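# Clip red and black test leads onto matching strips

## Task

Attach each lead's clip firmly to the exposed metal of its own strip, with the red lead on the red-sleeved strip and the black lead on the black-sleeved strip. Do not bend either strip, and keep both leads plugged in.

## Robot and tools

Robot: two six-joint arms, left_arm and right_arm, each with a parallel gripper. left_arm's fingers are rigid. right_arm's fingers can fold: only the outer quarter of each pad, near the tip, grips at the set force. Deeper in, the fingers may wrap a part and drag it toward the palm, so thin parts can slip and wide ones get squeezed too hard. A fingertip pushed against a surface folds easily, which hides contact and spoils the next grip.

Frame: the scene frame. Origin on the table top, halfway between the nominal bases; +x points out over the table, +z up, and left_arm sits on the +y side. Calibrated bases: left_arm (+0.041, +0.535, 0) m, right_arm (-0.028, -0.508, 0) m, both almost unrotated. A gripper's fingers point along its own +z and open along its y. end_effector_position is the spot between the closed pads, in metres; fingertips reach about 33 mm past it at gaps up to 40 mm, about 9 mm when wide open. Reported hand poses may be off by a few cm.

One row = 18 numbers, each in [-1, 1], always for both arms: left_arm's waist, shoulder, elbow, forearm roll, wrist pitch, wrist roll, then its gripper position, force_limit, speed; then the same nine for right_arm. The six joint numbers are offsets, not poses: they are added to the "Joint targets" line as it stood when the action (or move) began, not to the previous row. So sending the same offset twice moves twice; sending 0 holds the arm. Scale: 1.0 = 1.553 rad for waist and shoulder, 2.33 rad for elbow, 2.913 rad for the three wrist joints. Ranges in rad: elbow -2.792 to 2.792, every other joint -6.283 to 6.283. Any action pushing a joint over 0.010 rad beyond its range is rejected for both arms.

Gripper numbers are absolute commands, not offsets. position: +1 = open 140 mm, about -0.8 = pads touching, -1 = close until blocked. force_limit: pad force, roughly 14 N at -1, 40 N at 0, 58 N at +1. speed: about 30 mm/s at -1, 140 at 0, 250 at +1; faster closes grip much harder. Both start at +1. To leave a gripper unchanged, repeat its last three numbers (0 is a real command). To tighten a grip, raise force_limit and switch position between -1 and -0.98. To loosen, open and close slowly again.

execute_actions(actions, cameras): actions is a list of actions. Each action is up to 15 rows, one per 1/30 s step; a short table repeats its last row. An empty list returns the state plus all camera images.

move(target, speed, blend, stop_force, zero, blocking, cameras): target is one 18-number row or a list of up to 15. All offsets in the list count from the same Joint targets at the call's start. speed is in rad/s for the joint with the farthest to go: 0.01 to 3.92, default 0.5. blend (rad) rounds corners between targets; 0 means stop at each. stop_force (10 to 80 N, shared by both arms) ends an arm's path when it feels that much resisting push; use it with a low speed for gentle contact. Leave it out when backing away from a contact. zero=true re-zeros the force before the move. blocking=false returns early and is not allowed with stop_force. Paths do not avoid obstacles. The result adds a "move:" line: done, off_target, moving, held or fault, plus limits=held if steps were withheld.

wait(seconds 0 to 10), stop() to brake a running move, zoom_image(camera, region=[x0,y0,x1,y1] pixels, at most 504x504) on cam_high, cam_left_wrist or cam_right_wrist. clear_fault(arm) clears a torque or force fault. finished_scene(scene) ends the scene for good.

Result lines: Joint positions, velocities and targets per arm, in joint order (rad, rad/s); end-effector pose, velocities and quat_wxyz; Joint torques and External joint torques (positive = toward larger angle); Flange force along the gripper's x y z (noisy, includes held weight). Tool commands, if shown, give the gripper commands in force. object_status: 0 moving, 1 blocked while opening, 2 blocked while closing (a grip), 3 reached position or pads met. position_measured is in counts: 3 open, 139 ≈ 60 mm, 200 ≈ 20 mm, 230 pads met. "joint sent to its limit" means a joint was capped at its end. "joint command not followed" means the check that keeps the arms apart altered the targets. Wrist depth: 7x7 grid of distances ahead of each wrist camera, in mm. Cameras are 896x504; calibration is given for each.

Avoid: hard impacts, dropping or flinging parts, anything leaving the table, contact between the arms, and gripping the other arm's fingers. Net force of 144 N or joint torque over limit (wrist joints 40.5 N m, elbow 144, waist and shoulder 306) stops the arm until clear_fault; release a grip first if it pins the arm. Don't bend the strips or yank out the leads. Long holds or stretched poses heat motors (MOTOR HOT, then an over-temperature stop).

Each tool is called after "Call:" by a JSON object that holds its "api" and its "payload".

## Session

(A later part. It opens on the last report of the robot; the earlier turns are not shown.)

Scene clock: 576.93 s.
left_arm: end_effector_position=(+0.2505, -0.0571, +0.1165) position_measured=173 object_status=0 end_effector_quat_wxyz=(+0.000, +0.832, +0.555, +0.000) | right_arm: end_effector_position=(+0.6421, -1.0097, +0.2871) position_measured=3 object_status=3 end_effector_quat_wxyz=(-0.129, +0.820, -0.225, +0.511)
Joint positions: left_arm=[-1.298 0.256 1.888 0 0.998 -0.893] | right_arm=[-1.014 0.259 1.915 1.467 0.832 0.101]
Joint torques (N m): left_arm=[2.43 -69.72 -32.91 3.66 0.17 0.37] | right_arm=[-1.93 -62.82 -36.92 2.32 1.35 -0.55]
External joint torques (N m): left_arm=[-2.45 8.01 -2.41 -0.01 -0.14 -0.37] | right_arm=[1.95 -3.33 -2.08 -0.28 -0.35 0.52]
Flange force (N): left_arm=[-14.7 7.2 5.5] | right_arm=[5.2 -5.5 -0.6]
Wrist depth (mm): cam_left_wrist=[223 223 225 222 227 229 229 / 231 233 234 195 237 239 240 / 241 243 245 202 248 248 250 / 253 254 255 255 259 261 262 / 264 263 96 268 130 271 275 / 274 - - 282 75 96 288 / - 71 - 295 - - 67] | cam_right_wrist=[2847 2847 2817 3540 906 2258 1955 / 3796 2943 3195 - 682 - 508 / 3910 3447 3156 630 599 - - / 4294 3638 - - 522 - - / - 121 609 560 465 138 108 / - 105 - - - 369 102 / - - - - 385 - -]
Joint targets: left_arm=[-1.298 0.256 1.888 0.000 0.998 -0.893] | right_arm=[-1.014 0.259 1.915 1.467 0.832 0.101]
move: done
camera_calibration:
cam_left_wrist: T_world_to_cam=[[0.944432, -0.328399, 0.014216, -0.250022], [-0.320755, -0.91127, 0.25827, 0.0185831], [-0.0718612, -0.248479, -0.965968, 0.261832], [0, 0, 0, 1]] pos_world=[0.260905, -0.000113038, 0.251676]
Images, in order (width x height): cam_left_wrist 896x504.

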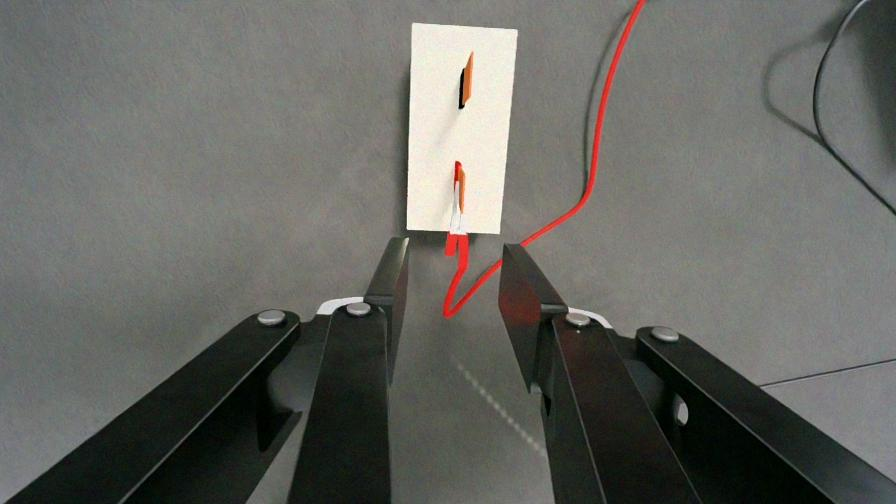

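Call:
{"api": "move", "payload": {"target": [[0, -0.04726, -0.04125, 0, 0.05819, 0, -0.35, -1, -1, 0, 0, 0, 0, 0, 0, 1, 1, 1], [0.01616, 0.15352, -0.17011, 0, 0.05422, -0.66543, -0.35, -1, -1, 0, 0, 0, 0, 0, 0, 1, 1, 1]], "speed": [0.1, 0.7], "blend": [0.02, 0], "cameras": ["cam_left_wrist", "cam_high"]}}

Call:
{"api": "zoom_image", "payload": {"camera": "cam_left_wrist", "region": [404, 110, 514, 260]}}

Call:
{"api": "zoom_image", "payload": {"camera": "cam_high", "region": [330, 80, 510, 220]}}

Scene clock: 611.03 s.
left_arm: end_effector_position=(+0.3199, -0.2222, +0.1400) position_measured=173 object_status=3 end_effector_quat_wxyz=(+0.000, +0.000, +1.000, +0.000) | right_arm: end_effector_position=(+0.6421, -1.0097, +0.2871) position_measured=3 object_status=3 end_effector_quat_wxyz=(-0.129, +0.820, -0.225, +0.511)
Joint positions: left_arm=[-1.273 0.495 1.491 0 1.156 -2.831] | right_arm=[-1.014 0.259 1.915 1.467 0.832 0.101]
Joint torques (N m): left_arm=[2.07 -97.06 -36.18 3.89 0.12 0.44] | right_arm=[-1.85 -62.62 -36.82 2.29 1.32 -0.52]
External joint torques (N m): left_arm=[-2.05 9.02 -2.35 0.03 -0.11 -0.44] | right_arm=[1.71 -2.24 -1.86 -0.27 -0.35 0.5]
Flange force (N): left_arm=[-3.6 -18.5 3.9] | right_arm=[4.8 -4.1 0.3]
Wrist depth (mm): cam_left_wrist=[243 243 245 246 248 250 252 / 252 253 255 257 259 256 223 / 262 265 266 268 270 273 231 / 275 276 277 278 281 285 288 / 287 285 95 294 117 296 303 / 299 - - 309 75 - 317 / - 71 - 323 - - 67] | cam_right_wrist=[3588 3316 2817 3195 - 2220 1926 / 3447 3046 3316 - - - 463 / 3195 4440 932 742 - - 411 / 4030 1000 764 - - 455 381 / 4678 121 662 - - 138 114 / - 113 595 - - - 102 / - 547 - - 375 - 97]
Joint targets: left_arm=[-1.273 0.495 1.491 0.000 1.156 -2.831] | right_arm=[-1.014 0.259 1.915 1.467 0.832 0.101]
move: done
camera_calibration:
cam_left_wrist: T_world_to_cam=[[-0.0577985, 0.998226, 0.0142921, 0.245277], [0.964558, 0.0521456, 0.258669, -0.312779], [0.257464, 0.0287362, -0.96586, 0.204765], [0, 0, 0, 1]] pos_world=[0.263151, -0.234416, 0.275175]
Images, in order (width x height): cam_high 896x504, cam_left_wrist 896x504.

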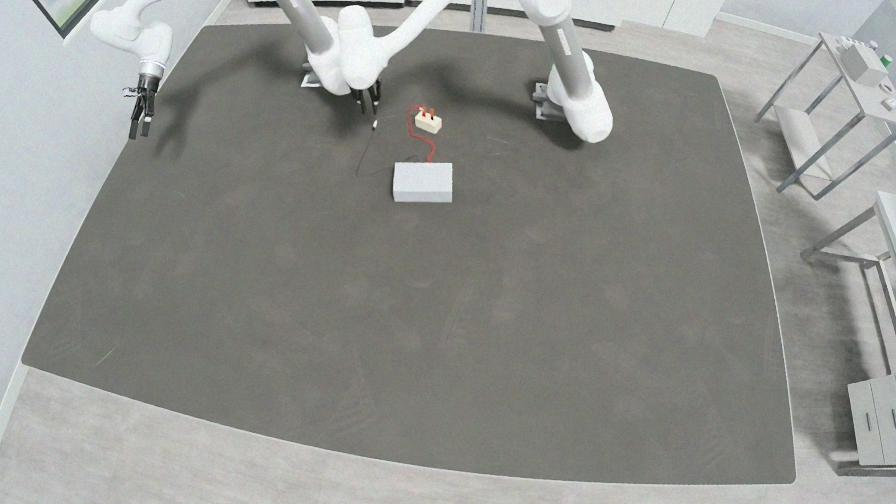

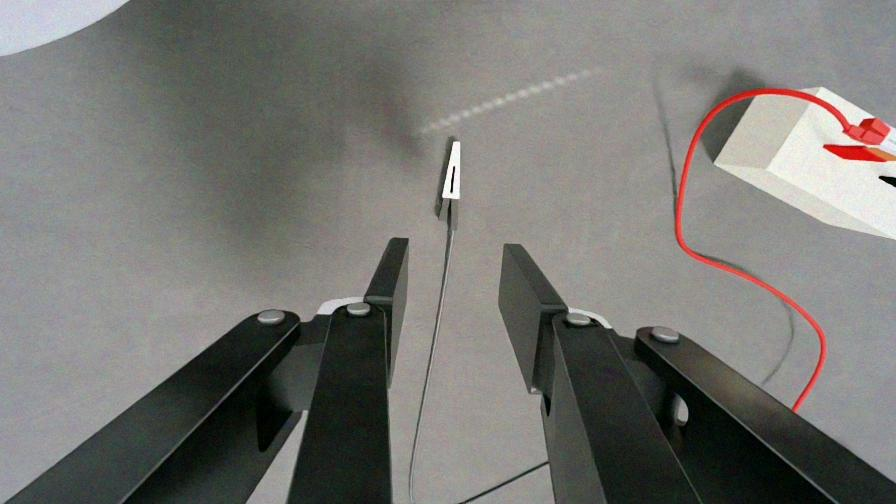

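Scaled by 3.360 from the camera's 896x504 image, which has a finer 1280x720 frame.

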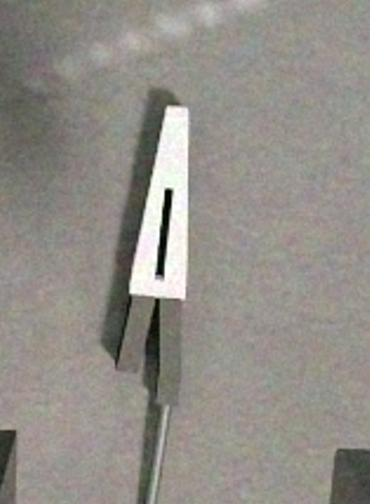

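Scaled by 2.800 from the camera's 896x504 image, which has a finer 1280x720 frame.

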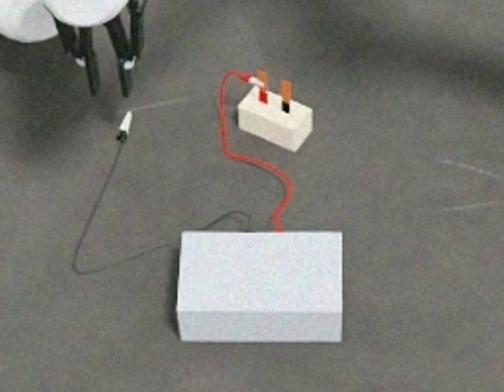

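Call:
{"api": "move", "payload": {"target": [[0.00058, 0.04417, 0.02885, 0, -0.04661, 0.01406, -0.35, -1, -1, 0, 0, 0, 0, 0, 0, 1, 1, 1], [0.00068, 0.05196, 0.03394, 0, -0.05484, 0.01654, -0.35, -1, -1, 0, 0, 0, 0, 0, 0, 1, 1, 1]], "speed": [0.12, 0.04], "stop_force": 15, "cameras": ["cam_left_wrist"]}}

Call:
{"api": "zoom_image", "payload": {"camera": "cam_left_wrist", "region": [394, 110, 524, 270]}}

Scene clock: 649.30 s.
left_arm: end_effector_position=(+0.3209, -0.2225, +0.0360) position_measured=173 object_status=3 end_effector_quat_wxyz=(+0.000, +0.024, +1.000, +0.000) | right_arm: end_effector_position=(+0.6421, -1.0097, +0.2871) position_measured=3 object_status=3 end_effector_quat_wxyz=(-0.129, +0.820, -0.225, +0.511)
Joint positions: left_arm=[-1.272 0.576 1.57 0 0.996 -2.783] | right_arm=[-1.014 0.259 1.915 1.467 0.832 0.101]
Joint torques (N m): left_arm=[2.12 -101.02 -32.84 3.54 0.17 0.35] | right_arm=[-1.78 -62.6 -37.07 2.32 1.34 -0.56]
External joint torques (N m): left_arm=[-2.15 9.16 -2.5 0.06 -0.16 -0.35] | right_arm=[1.92 -3.25 -1.93 -0.29 -0.35 0.54]
Flange force (N): left_arm=[-4.2 -17.7 6.7] | right_arm=[5.0 -5.5 -0.7]
Wrist depth (mm): cam_left_wrist=[150 151 151 152 153 155 156 / 156 157 158 159 160 161 162 / 162 163 164 166 167 168 169 / 170 171 171 172 174 177 179 / 178 177 96 181 122 185 186 / 183 - - 191 75 96 196 / - 71 - 201 - - 67] | cam_right_wrist=[3119 2911 2847 3082 - 2403 1858 / 3540 3195 3082 926 - 569 506 / 4225 4225 - 689 595 531 467 / - 4093 840 627 520 452 - / - 122 720 - 466 138 114 / - 105 - 482 - - 102 / - 555 518 - 380 - -]
Joint targets: left_arm=[-1.272 0.576 1.570 0.000 0.996 -2.783] | right_arm=[-1.014 0.259 1.915 1.467 0.832 0.101]
move: done
camera_calibration:
cam_left_wrist: T_world_to_cam=[[-0.0108738, 0.999838, 0.0143124, 0.232379], [0.965965, 0.00680388, 0.258582, -0.297326], [0.258443, 0.0166371, -0.965883, 0.100963], [0, 0, 0, 1]] pos_world=[0.26364, -0.231998, 0.171075]
Images, in order (width x height): cam_left_wrist 896x504.

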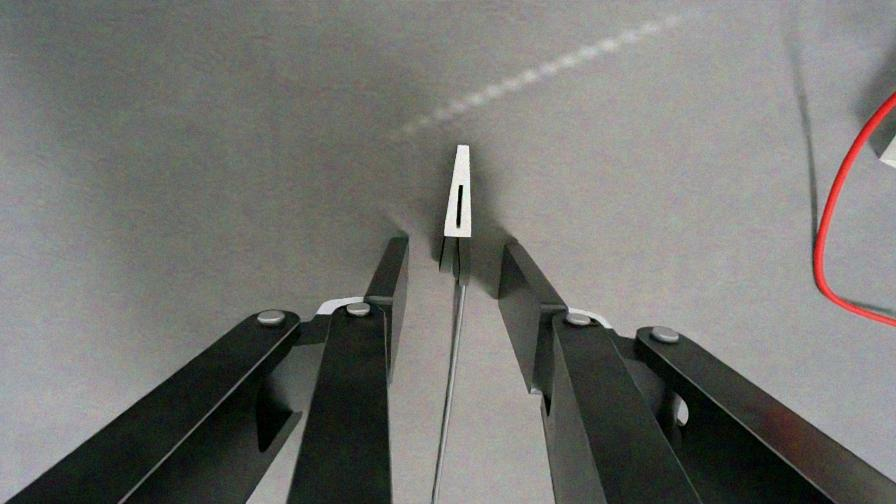

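Scaled by 3.150 from the camera's 896x504 image, which has a finer 1280x720 frame.

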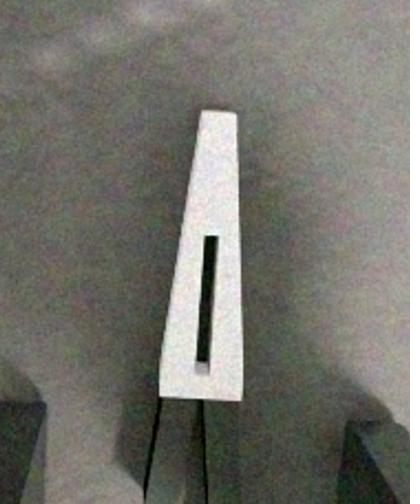

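Call:
{"api": "move", "payload": {"target": [0, 0, 0, 0, 0, 0, -1, -1, -1, 0, 0, 0, 0, 0, 0, 1, 1, 1], "cameras": ["cam_left_wrist"]}}

Call:
{"api": "zoom_image", "payload": {"camera": "cam_left_wrist", "region": [394, 110, 524, 270]}}

Scene clock: 661.87 s.
left_arm: end_effector_position=(+0.3209, -0.2225, +0.0360) position_measured=219 object_status=0 end_effector_quat_wxyz=(+0.000, +0.024, +1.000, +0.000) | right_arm: end_effector_position=(+0.6421, -1.0097, +0.2871) position_measured=3 object_status=3 end_effector_quat_wxyz=(-0.129, +0.820, -0.225, +0.511)
Joint positions: left_arm=[-1.272 0.576 1.57 0 0.996 -2.783] | right_arm=[-1.014 0.259 1.915 1.467 0.832 0.101]
Joint torques (N m): left_arm=[2.19 -99.26 -31.83 3.54 0.14 0.4] | right_arm=[-1.89 -62.7 -36.96 2.28 1.37 -0.54]
External joint torques (N m): left_arm=[-2.18 7.27 -3.47 0.04 -0.13 -0.4] | right_arm=[1.5 -3.34 -1.94 -0.22 -0.39 0.52]
Flange force (N): left_arm=[-4.0 -17.5 4.4] | right_arm=[4.8 -5.2 -1.1]
Wrist depth (mm): cam_left_wrist=[150 151 151 152 154 154 156 / 156 157 158 159 160 161 162 / 163 163 165 165 167 168 170 / 170 171 172 171 175 176 178 / 178 178 177 99 104 185 187 / 187 - 79 - 84 192 197 / - - - - - 68 205] | cam_right_wrist=[2594 2943 2911 2911 - 2239 1858 / 4440 3119 3156 - 630 557 1514 / 4093 3690 1110 728 - - - / 3852 4366 - - 483 444 396 / - 122 609 - 457 138 114 / - 105 - 485 410 374 102 / - - 486 - - - -]
Joint targets: left_arm=[-1.272 0.576 1.570 0.000 0.996 -2.783] | right_arm=[-1.014 0.259 1.915 1.467 0.832 0.101]
move: done
camera_calibration:
cam_left_wrist: T_world_to_cam=[[-0.0108738, 0.999838, 0.0143124, 0.232379], [0.965965, 0.00680388, 0.258582, -0.297326], [0.258443, 0.0166371, -0.965883, 0.100963], [0, 0, 0, 1]] pos_world=[0.26364, -0.231998, 0.171075]
Images, in order (width x height): cam_left_wrist 896x504.

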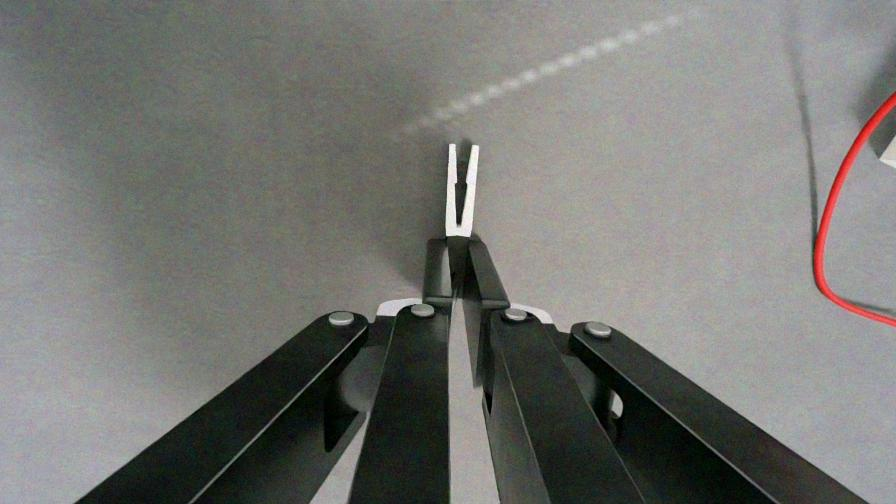

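Scaled by 3.150 from the camera's 896x504 image, which has a finer 1280x720 frame.

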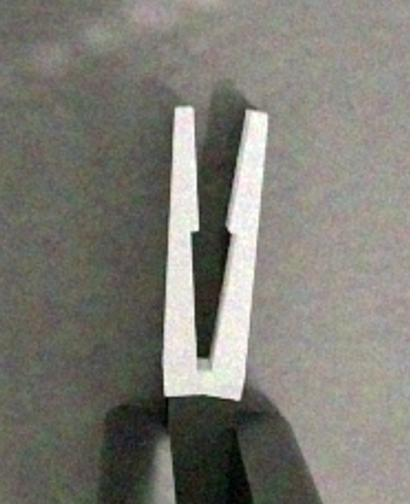

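Call:
{"api": "move", "payload": {"target": [[0, -0.07702, -0.06557, 0, 0.0935, 0, -1, -1, -1, 0, 0, 0, 0, 0, 0, 1, 1, 1], [0.09627, -0.20718, 0.0402, 0, 0.0783, -0.11465, -1, -1, -1, 0, 0, 0, 0, 0, 0, 1, 1, 1], [0.1106, -0.33672, 0.19756, 0, 0.0215, -0.36104, -1, -1, -1, 0, 0, 0, 0, 0, 0, 1, 1, 1]], "speed": [0.15, 0.4, 0.4], "blend": [0.05, 0.15, 0], "cameras": ["cam_left_wrist", "cam_high"]}}

Call:
{"api": "zoom_image", "payload": {"camera": "cam_left_wrist", "region": [394, 0, 534, 130]}}

Call:
{"api": "zoom_image", "payload": {"camera": "cam_high", "region": [330, 80, 510, 220]}}

Scene clock: 724.37 s.
left_arm: end_effector_position=(+0.3131, +0.0904, +0.1651) position_measured=219 object_status=2 end_effector_quat_wxyz=(+0.000, -0.555, +0.832, +0.000) | right_arm: end_effector_position=(+0.6421, -1.0097, +0.2871) position_measured=3 object_status=3 end_effector_quat_wxyz=(-0.129, +0.820, -0.225, +0.511)
Joint positions: left_arm=[-1.1 0.053 2.031 0 1.058 -3.835] | right_arm=[-1.014 0.259 1.915 1.467 0.832 0.101]
Joint torques (N m): left_arm=[2.48 -49.06 -33.81 3.67 0.2 0.74] | right_arm=[-1.67 -62.37 -36.95 2.31 1.35 -0.58]
External joint torques (N m): left_arm=[-2.48 6.88 -2.94 0.06 -0.24 -0.74] | right_arm=[1.63 -3.06 -1.89 -0.29 -0.37 0.56]
Flange force (N): left_arm=[14.0 -8.8 3.3] | right_arm=[4.9 -5.0 -0.8]
Wrist depth (mm): cam_left_wrist=[264 267 268 232 270 274 275 / 274 277 278 279 283 286 287 / 256 289 292 291 296 298 292 / 241 297 308 301 309 312 315 / 242 284 314 98 120 325 328 / 251 69 79 - 84 342 350 / - - - - - 68 358] | cam_right_wrist=[4225 2879 3046 3316 848 2239 1782 / 2879 3358 3234 967 680 - 519 / - 4030 906 799 562 516 435 / - 3852 - - 505 457 421 / - 122 - 532 450 138 108 / - 105 555 487 418 - 102 / - 536 485 430 - 326 97]
Joint targets: left_arm=[-1.100 0.052 2.031 0.000 1.058 -3.835] | right_arm=[-1.014 0.259 1.915 1.467 0.832 0.101]
move: done
camera_calibration:
cam_left_wrist: T_world_to_cam=[[-0.943786, 0.330264, 0.0139556, 0.270261], [0.322457, 0.910544, 0.258709, -0.205619], [0.0727351, 0.248666, -0.965854, 0.259617], [0, 0, 0, 1]] pos_world=[0.302489, 0.0334104, 0.300176]
Images, in order (width x height): cam_high 896x504, cam_left_wrist 896x504.

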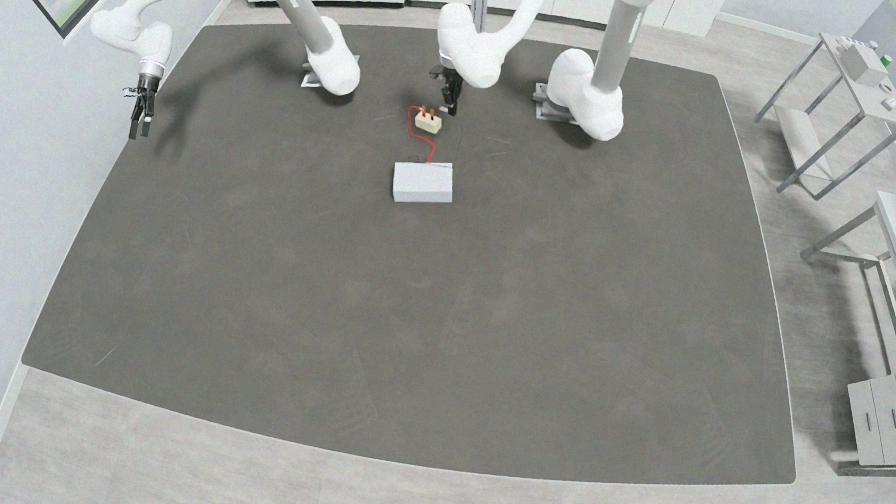

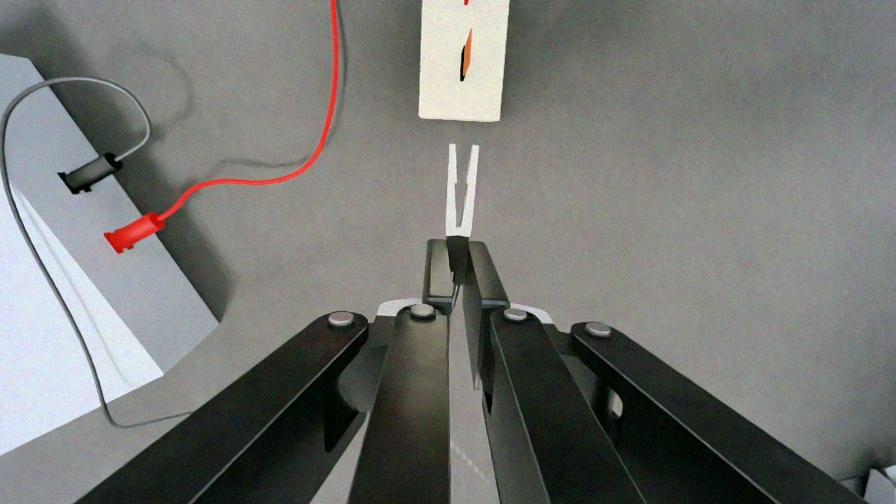

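Scaled by 3.600 from the camera's 896x504 image, which has a finer 1280x720 frame.

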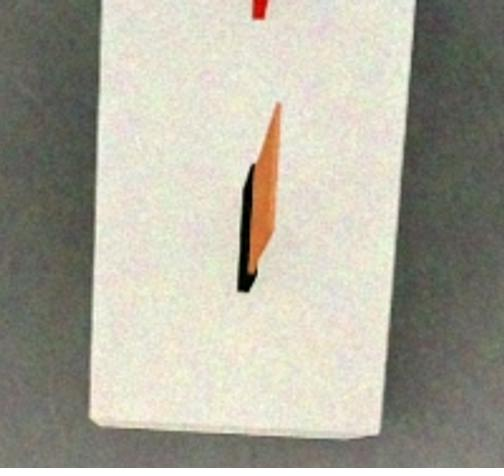

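Scaled by 2.800 from the camera's 896x504 image, which has a finer 1280x720 frame.

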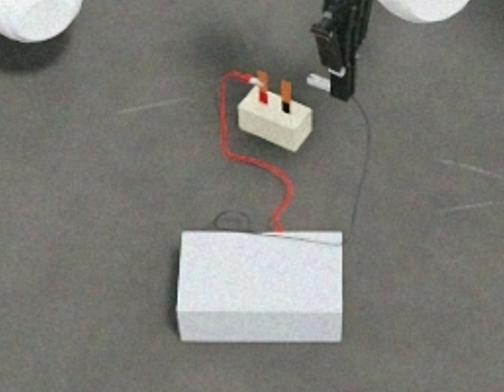

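Call:
{"api": "move", "payload": {"target": [-0.0091, 0.03113, 0.02119, 0, -0.03355, -0.01204, -1, -1, -1, 0, 0, 0, 0, 0, 0, 1, 1, 1], "speed": 0.12, "cameras": ["cam_left_wrist"]}}

Call:
{"api": "zoom_image", "payload": {"camera": "cam_left_wrist", "region": [430, 30, 510, 110]}}

Call:
{"api": "zoom_image", "payload": {"camera": "cam_left_wrist", "region": [394, 110, 524, 270]}}

Scene clock: 788.53 s.
left_arm: end_effector_position=(+0.3072, +0.0859, +0.1166) position_measured=219 object_status=2 end_effector_quat_wxyz=(+0.000, -0.563, +0.826, +0.000) | right_arm: end_effector_position=(+0.6421, -1.0097, +0.2871) position_measured=3 object_status=3 end_effector_quat_wxyz=(-0.129, +0.820, -0.225, +0.511)
Joint positions: left_arm=[-1.115 0.101 2.08 0 0.961 -3.87] | right_arm=[-1.014 0.259 1.915 1.467 0.832 0.101]
Joint torques (N m): left_arm=[2.3 -52.94 -31.81 3.45 0.07 0.46] | right_arm=[-2.02 -62.69 -36.88 2.3 1.32 -0.56]
External joint torques (N m): left_arm=[-2.27 7.77 -2.79 0.07 -0.11 -0.46] | right_arm=[2.23 -3.04 -2.08 -0.29 -0.32 0.54]
Flange force (N): left_arm=[14.1 -9.6 5.7] | right_arm=[5.3 -5.5 0.0]
Wrist depth (mm): cam_left_wrist=[222 223 225 186 228 229 230 / 231 232 234 194 237 239 240 / 240 242 245 245 248 249 253 / 237 254 256 253 260 262 264 / 218 263 264 98 267 274 277 / 208 69 79 - 83 286 292 / - - - - - 68 304] | cam_right_wrist=[- 3234 2943 3156 856 2201 1832 / 3195 3046 3195 949 730 561 1505 / 4093 3852 3447 680 - 497 - / 4366 3910 791 - 478 475 411 / 4678 121 734 - - 137 114 / - 105 554 485 - - 102 / - 595 487 434 375 330 97]
Joint targets: left_arm=[-1.115 0.101 2.080 0.000 0.961 -3.870] | right_arm=[-1.014 0.259 1.915 1.467 0.832 0.101]
move: done
camera_calibration:
cam_left_wrist: T_world_to_cam=[[-0.950505, 0.310391, 0.0140545, 0.270561], [0.303309, 0.917101, 0.258708, -0.181778], [0.0674113, 0.250166, -0.965853, 0.21582], [0, 0, 0, 1]] pos_world=[0.297755, 0.0287381, 0.251676]
Images, in order (width x height): cam_left_wrist 896x504.

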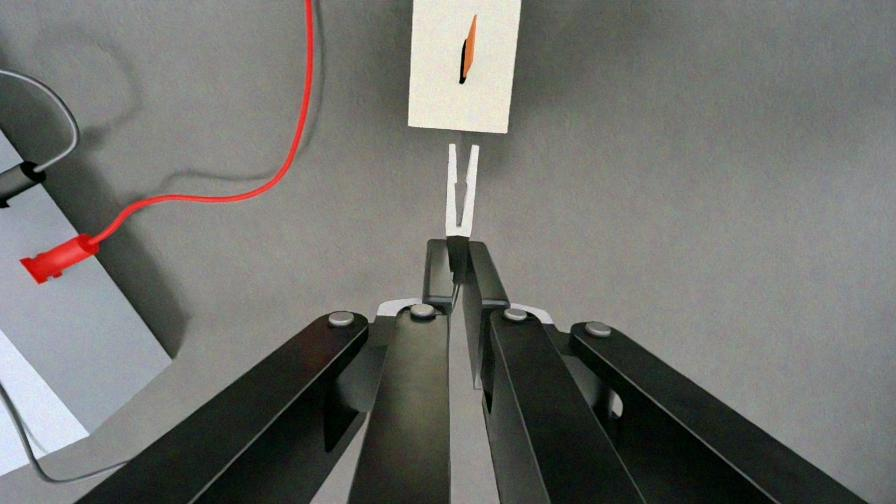

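Scaled by 6.300 from the camera's 896x504 image, which has a finer 1280x720 frame.

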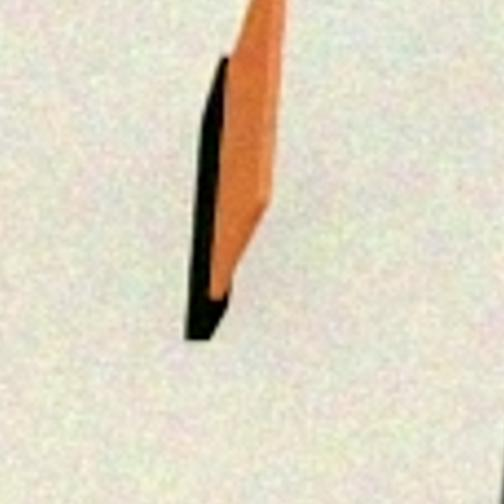

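Scaled by 3.150 from the camera's 896x504 image, which has a finer 1280x720 frame.

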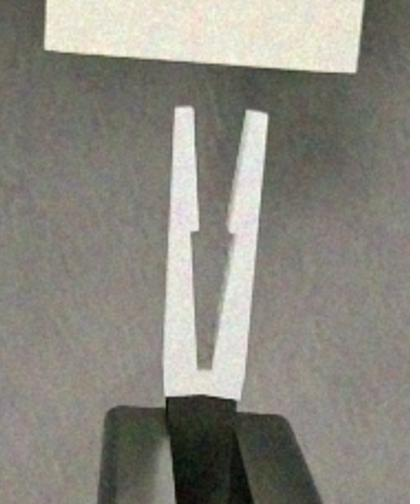

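Call:
{"api": "zoom_image", "payload": {"camera": "cam_left_wrist", "region": [450, 5, 490, 45]}}

Call:
{"api": "zoom_image", "payload": {"camera": "cam_left_wrist", "region": [450, 45, 490, 85]}}

Scaled by 12.600 from the camera's 896x504 image, which has a finer 1280x720 frame.

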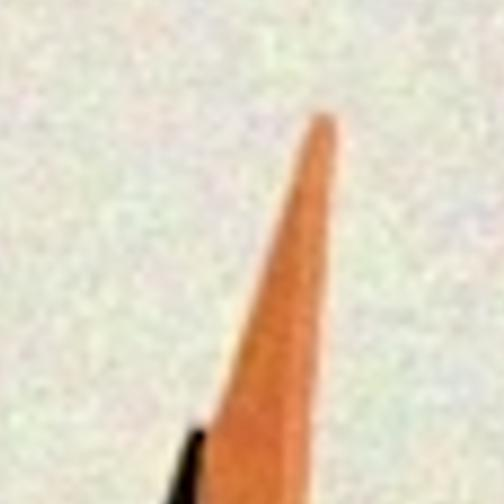

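Scaled by 12.600 from the camera's 896x504 image, which has a finer 1280x720 frame.

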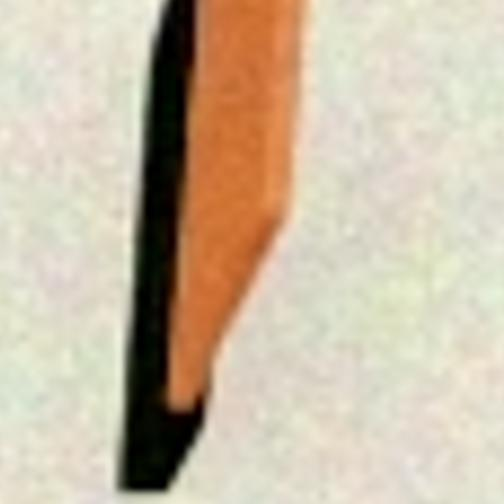

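Call:
{"api": "move", "payload": {"target": [-0.01791, 0.01228, -0.00941, 0, 0.00098, -0.00955, -1, -1, -1, 0, 0, 0, 0, 0, 0, 1, 1, 1], "speed": 0.04, "cameras": ["cam_left_wrist"]}}

Call:
{"api": "zoom_image", "payload": {"camera": "cam_left_wrist", "region": [430, 60, 500, 130]}}

Call:
{"api": "zoom_image", "payload": {"camera": "cam_left_wrist", "region": [420, 110, 510, 250]}}

Scene clock: 838.93 s.
left_arm: end_effector_position=(+0.3000, +0.0674, +0.1165) position_measured=219 object_status=2 end_effector_quat_wxyz=(+0.000, -0.563, +0.826, +0.000) | right_arm: end_effector_position=(+0.6421, -1.0097, +0.2871) position_measured=3 object_status=3 end_effector_quat_wxyz=(-0.129, +0.820, -0.225, +0.511)
Joint positions: left_arm=[-1.142 0.12 2.058 0 0.964 -3.898] | right_arm=[-1.014 0.259 1.915 1.467 0.832 0.101]
Joint torques (N m): left_arm=[3.68 -54.36 -31.19 3.48 0.15 0.21] | right_arm=[-1.6 -62.93 -36.97 2.3 1.34 -0.58]
External joint torques (N m): left_arm=[-3.56 7.19 -3.36 0.04 -0.18 -0.21] | right_arm=[1.85 -3.2 -2.01 -0.27 -0.34 0.56]
Flange force (N): left_arm=[15.8 -8.0 4.6] | right_arm=[5.1 -5.3 -0.6]
Wrist depth (mm): cam_left_wrist=[222 223 225 186 228 229 231 / 231 232 234 194 237 238 240 / 241 242 243 246 248 251 251 / 248 254 254 254 260 261 263 / 238 265 264 98 120 273 276 / 214 69 79 - 84 289 291 / - - - - - 68 304] | cam_right_wrist=[2495 3046 3011 3046 859 2360 1970 / 3742 2943 3274 922 894 598 1578 / 3969 4225 5695 - - 529 460 / - 4440 - - 549 - 430 / - 122 693 536 475 138 108 / - 105 - 502 - - 102 / - - 479 424 - - -]
Joint targets: left_arm=[-1.142 0.120 2.058 0.000 0.964 -3.898] | right_arm=[-1.014 0.259 1.915 1.467 0.832 0.101]
move: done
camera_calibration:
cam_left_wrist: T_world_to_cam=[[-0.950534, 0.310304, 0.0140288, 0.269603], [0.303218, 0.91713, 0.25871, -0.162515], [0.0674126, 0.250166, -0.965853, 0.220855], [0, 0, 0, 1]] pos_world=[0.290656, 0.0101382, 0.251576]
Images, in order (width x height): cam_left_wrist 896x504.

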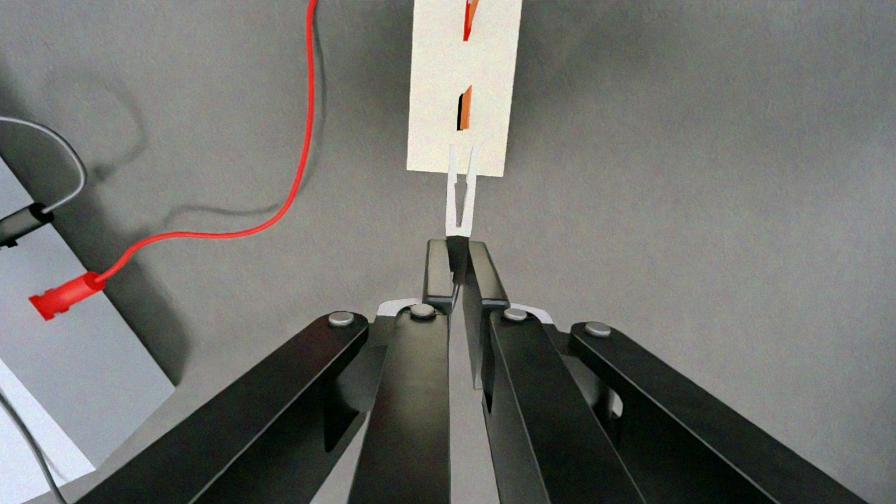

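Scaled by 7.200 from the camera's 896x504 image, which has a finer 1280x720 frame.

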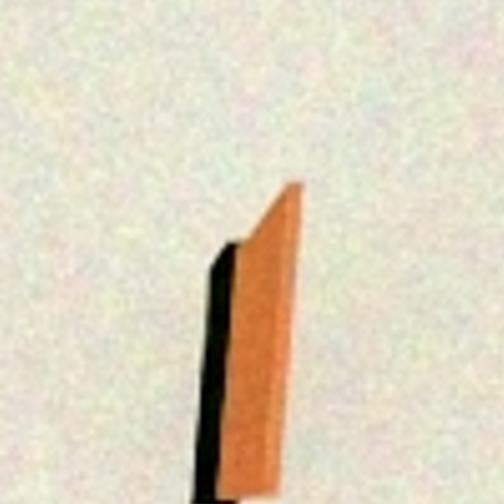

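Scaled by 3.600 from the camera's 896x504 image, which has a finer 1280x720 frame.

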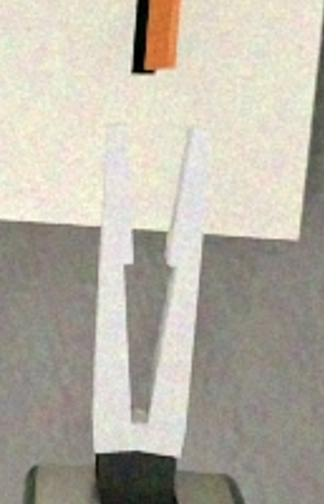

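Call:
{"api": "move", "payload": {"target": [-0.01493, 0.01098, -0.00858, 0, 0.00101, -0.00796, -1, -1, -1, 0, 0, 0, 0, 0, 0, 1, 1, 1], "speed": 0.018, "stop_force": 12, "cameras": ["cam_left_wrist"]}}

Call:
{"api": "zoom_image", "payload": {"camera": "cam_left_wrist", "region": [420, 110, 510, 250]}}

Scene clock: 860.00 s.
left_arm: end_effector_position=(+0.2937, +0.0510, +0.1165) position_measured=219 object_status=2 end_effector_quat_wxyz=(+0.000, -0.563, +0.826, +0.000) | right_arm: end_effector_position=(+0.6421, -1.0097, +0.2871) position_measured=3 object_status=3 end_effector_quat_wxyz=(-0.129, +0.820, -0.225, +0.511)
Joint positions: left_arm=[-1.166 0.137 2.038 0 0.967 -3.921] | right_arm=[-1.014 0.259 1.915 1.467 0.832 0.101]
Joint torques (N m): left_arm=[1.99 -56.6 -32.23 3.52 0.07 0.3] | right_arm=[-1.59 -62.57 -36.95 2.32 1.29 -0.54]
External joint torques (N m): left_arm=[-1.98 7.68 -2.5 0.01 -0.11 -0.3] | right_arm=[1.74 -3.61 -2.1 -0.29 -0.31 0.52]
Flange force (N): left_arm=[13.4 -9.0 5.7] | right_arm=[5.2 -5.6 -1.2]
Wrist depth (mm): cam_left_wrist=[222 222 225 185 228 229 231 / 231 232 234 194 236 241 240 / 242 242 244 201 248 250 254 / 249 250 256 252 259 261 263 / 237 267 263 98 105 275 278 / 225 69 79 - 84 287 290 / - - - - - 68 304] | cam_right_wrist=[2943 2911 2977 2977 913 2817 1885 / 3234 2673 3690 - 655 - 2239 / 4516 3690 - - 624 479 446 / 4943 - 706 618 - 416 393 / - 122 625 - - 138 114 / - 105 549 - 418 - 103 / - - - 448 366 - -]
Joint targets: left_arm=[-1.166 0.137 2.038 0.000 0.967 -3.921] | right_arm=[-1.014 0.259 1.915 1.467 0.832 0.101]
move: done
camera_calibration:
cam_left_wrist: T_world_to_cam=[[-0.950534, 0.310304, 0.0140288, 0.268608], [0.303218, 0.91713, 0.25871, -0.145534], [0.0674126, 0.250166, -0.965853, 0.225389], [0, 0, 0, 1]] pos_world=[0.284256, -0.00626179, 0.251576]
Images, in order (width x height): cam_left_wrist 896x504.

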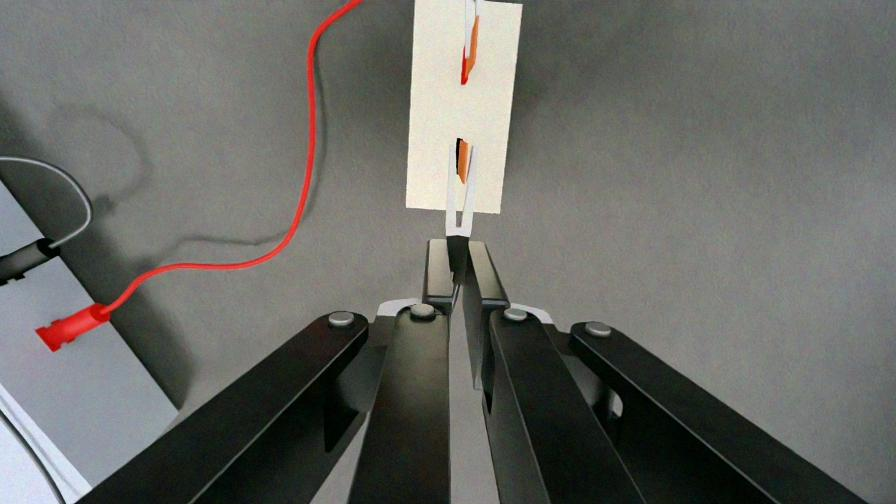

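Scaled by 3.600 from the camera's 896x504 image, which has a finer 1280x720 frame.

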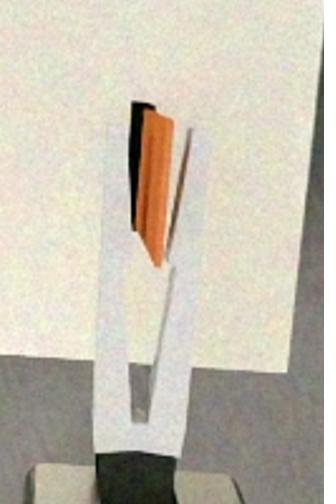

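Call:
{"api": "move", "payload": {"target": [0, 0, 0, 0, 0, 0, -0.35, -1, -1, 0, 0, 0, 0, 0, 0, 1, 1, 1], "cameras": ["cam_left_wrist"]}}

Call:
{"api": "zoom_image", "payload": {"camera": "cam_left_wrist", "region": [410, 110, 520, 270]}}

Scene clock: 869.23 s.
left_arm: end_effector_position=(+0.2937, +0.0509, +0.1165) position_measured=173 object_status=0 end_effector_quat_wxyz=(+0.000, -0.563, +0.826, +0.000) | right_arm: end_effector_position=(+0.6421, -1.0097, +0.2871) position_measured=3 object_status=3 end_effector_quat_wxyz=(-0.129, +0.820, -0.225, +0.511)
Joint positions: left_arm=[-1.166 0.137 2.038 0 0.967 -3.921] | right_arm=[-1.014 0.259 1.915 1.467 0.832 0.101]
Joint torques (N m): left_arm=[2.49 -56.66 -32.29 3.48 0.1 0.32] | right_arm=[-1.78 -62.8 -36.95 2.3 1.32 -0.53]
External joint torques (N m): left_arm=[-2.47 7.59 -2.45 0.06 -0.14 -0.32] | right_arm=[1.69 -3.37 -2.1 -0.25 -0.33 0.51]
Flange force (N): left_arm=[13.9 -8.2 5.7] | right_arm=[5.1 -5.2 -0.9]
Wrist depth (mm): cam_left_wrist=[222 223 225 185 227 229 231 / 231 233 234 193 237 239 241 / 242 241 244 203 248 249 250 / 250 250 256 252 257 262 263 / 239 262 96 270 113 272 276 / - - - 284 75 96 291 / - 71 - 297 - - 67] | cam_right_wrist=[2381 2847 2911 3156 - 2298 1926 / 3638 3046 3046 4030 804 547 534 / 4294 4763 996 - - 516 - / - 4851 742 - 519 - 384 / - 121 682 - - 137 108 / - 105 - - 415 - 102 / - - - 434 399 - 97]
Joint targets: left_arm=[-1.166 0.137 2.038 0.000 0.967 -3.921] | right_arm=[-1.014 0.259 1.915 1.467 0.832 0.101]
move: done
camera_calibration:
cam_left_wrist: T_world_to_cam=[[-0.950534, 0.310304, 0.0140288, 0.268608], [0.303218, 0.91713, 0.25871, -0.145534], [0.0674126, 0.250166, -0.965853, 0.225389], [0, 0, 0, 1]] pos_world=[0.284256, -0.00626179, 0.251576]
Images, in order (width x height): cam_left_wrist 896x504.

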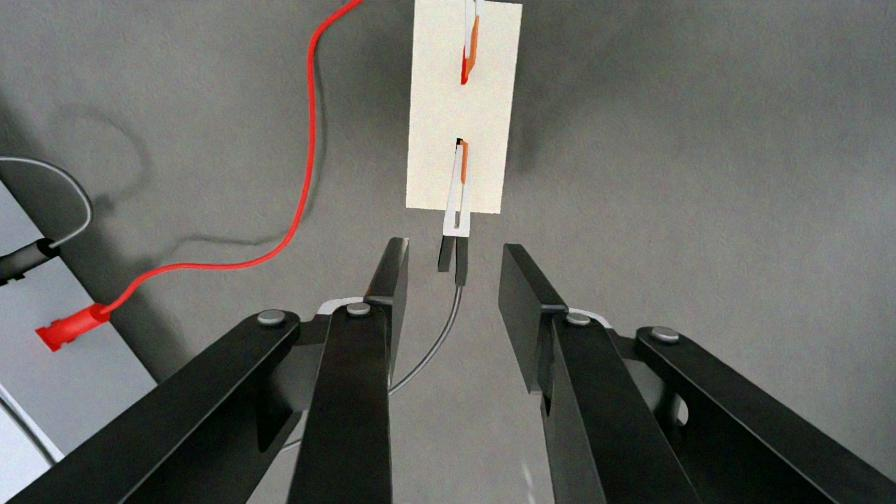

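Scaled by 3.150 from the camera's 896x504 image, which has a finer 1280x720 frame.

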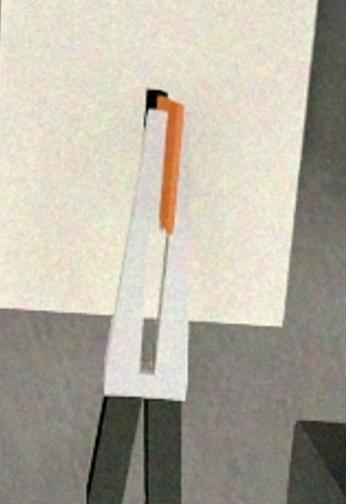

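Call:
{"api": "move", "payload": {"target": [0, -0.05218, -0.04349, 0, 0.06261, 0, -0.35, -1, -1, 0, 0, 0, 0, 0, 0, 1, 1, 1], "speed": 0.1, "cameras": ["cam_left_wrist", "cam_high"]}}

Call:
{"api": "zoom_image", "payload": {"camera": "cam_left_wrist", "region": [394, 50, 524, 280]}}

Call:
{"api": "zoom_image", "payload": {"camera": "cam_high", "region": [390, 80, 470, 150]}}

Scene clock: 885.13 s.
left_arm: end_effector_position=(+0.2937, +0.0510, +0.2100) position_measured=173 object_status=3 end_effector_quat_wxyz=(+0.000, -0.563, +0.826, +0.000) | right_arm: end_effector_position=(+0.6421, -1.0097, +0.2871) position_measured=3 object_status=3 end_effector_quat_wxyz=(-0.129, +0.820, -0.225, +0.511)
Joint positions: left_arm=[-1.166 0.056 1.937 0 1.149 -3.921] | right_arm=[-1.014 0.259 1.915 1.467 0.832 0.101]
Joint torques (N m): left_arm=[2.66 -53.07 -35.91 3.89 -0.31 0.37] | right_arm=[-1.89 -62.64 -36.96 2.3 1.34 -0.54]
External joint torques (N m): left_arm=[-2.66 9 -2.44 0.02 0.27 -0.37] | right_arm=[1.83 -2.71 -1.81 -0.28 -0.36 0.52]
Flange force (N): left_arm=[16.0 -9.9 2.9] | right_arm=[4.7 -4.8 -0.1]
Wrist depth (mm): cam_left_wrist=[305 306 307 306 312 314 316 / 315 319 321 319 326 329 333 / 276 331 335 337 336 341 344 / 277 343 351 350 356 358 362 / 286 303 95 370 122 373 380 / - - - 390 75 96 398 / - 71 - 411 - - 67] | cam_right_wrist=[2943 3082 2943 3082 - 2448 1885 / 3742 3046 3082 3402 647 581 510 / - 3852 929 - 615 - 450 / 4516 - 742 - - - 405 / - 122 647 - - 137 108 / - 105 563 - - 377 102 / - - 501 438 363 335 97]
Joint targets: left_arm=[-1.166 0.056 1.937 0.000 1.149 -3.921] | right_arm=[-1.014 0.259 1.915 1.467 0.832 0.101]
move: done
camera_calibration:
cam_left_wrist: T_world_to_cam=[[-0.950534, 0.310304, 0.0140288, 0.267392], [0.303218, 0.91713, 0.25871, -0.169753], [0.0674126, 0.250166, -0.965853, 0.31569], [0, 0, 0, 1]] pos_world=[0.284356, -0.00626179, 0.345076]
Images, in order (width x height): cam_high 896x504, cam_left_wrist 896x504.

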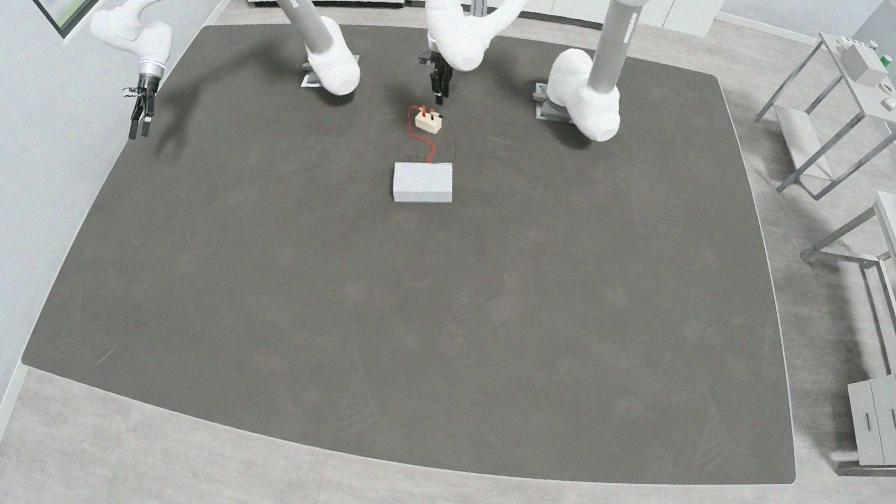

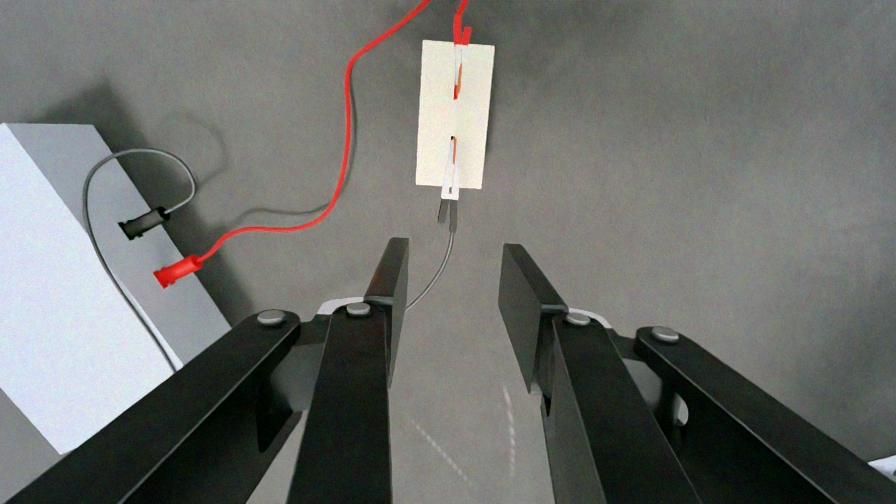

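Scaled by 2.191 from the camera's 896x504 image, which has a finer 1280x720 frame.

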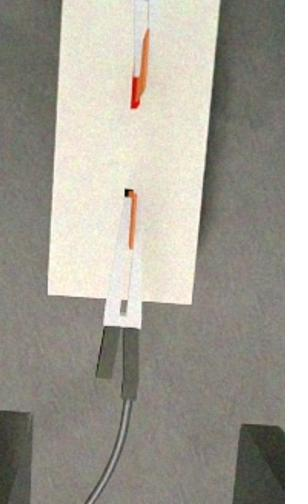

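Scaled by 6.300 from the camera's 896x504 image, which has a finer 1280x720 frame.

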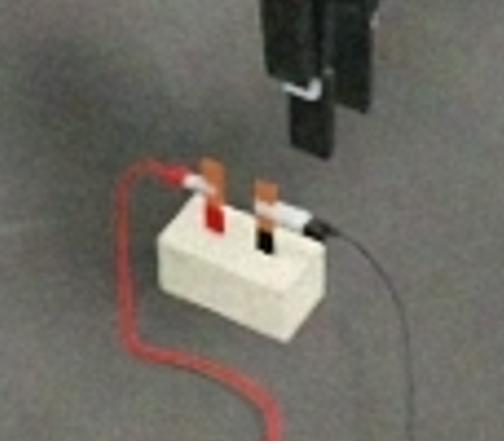

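Call:
{"api": "finished_scene", "payload": {"scene": 2}}

The scene is finished: the task was done.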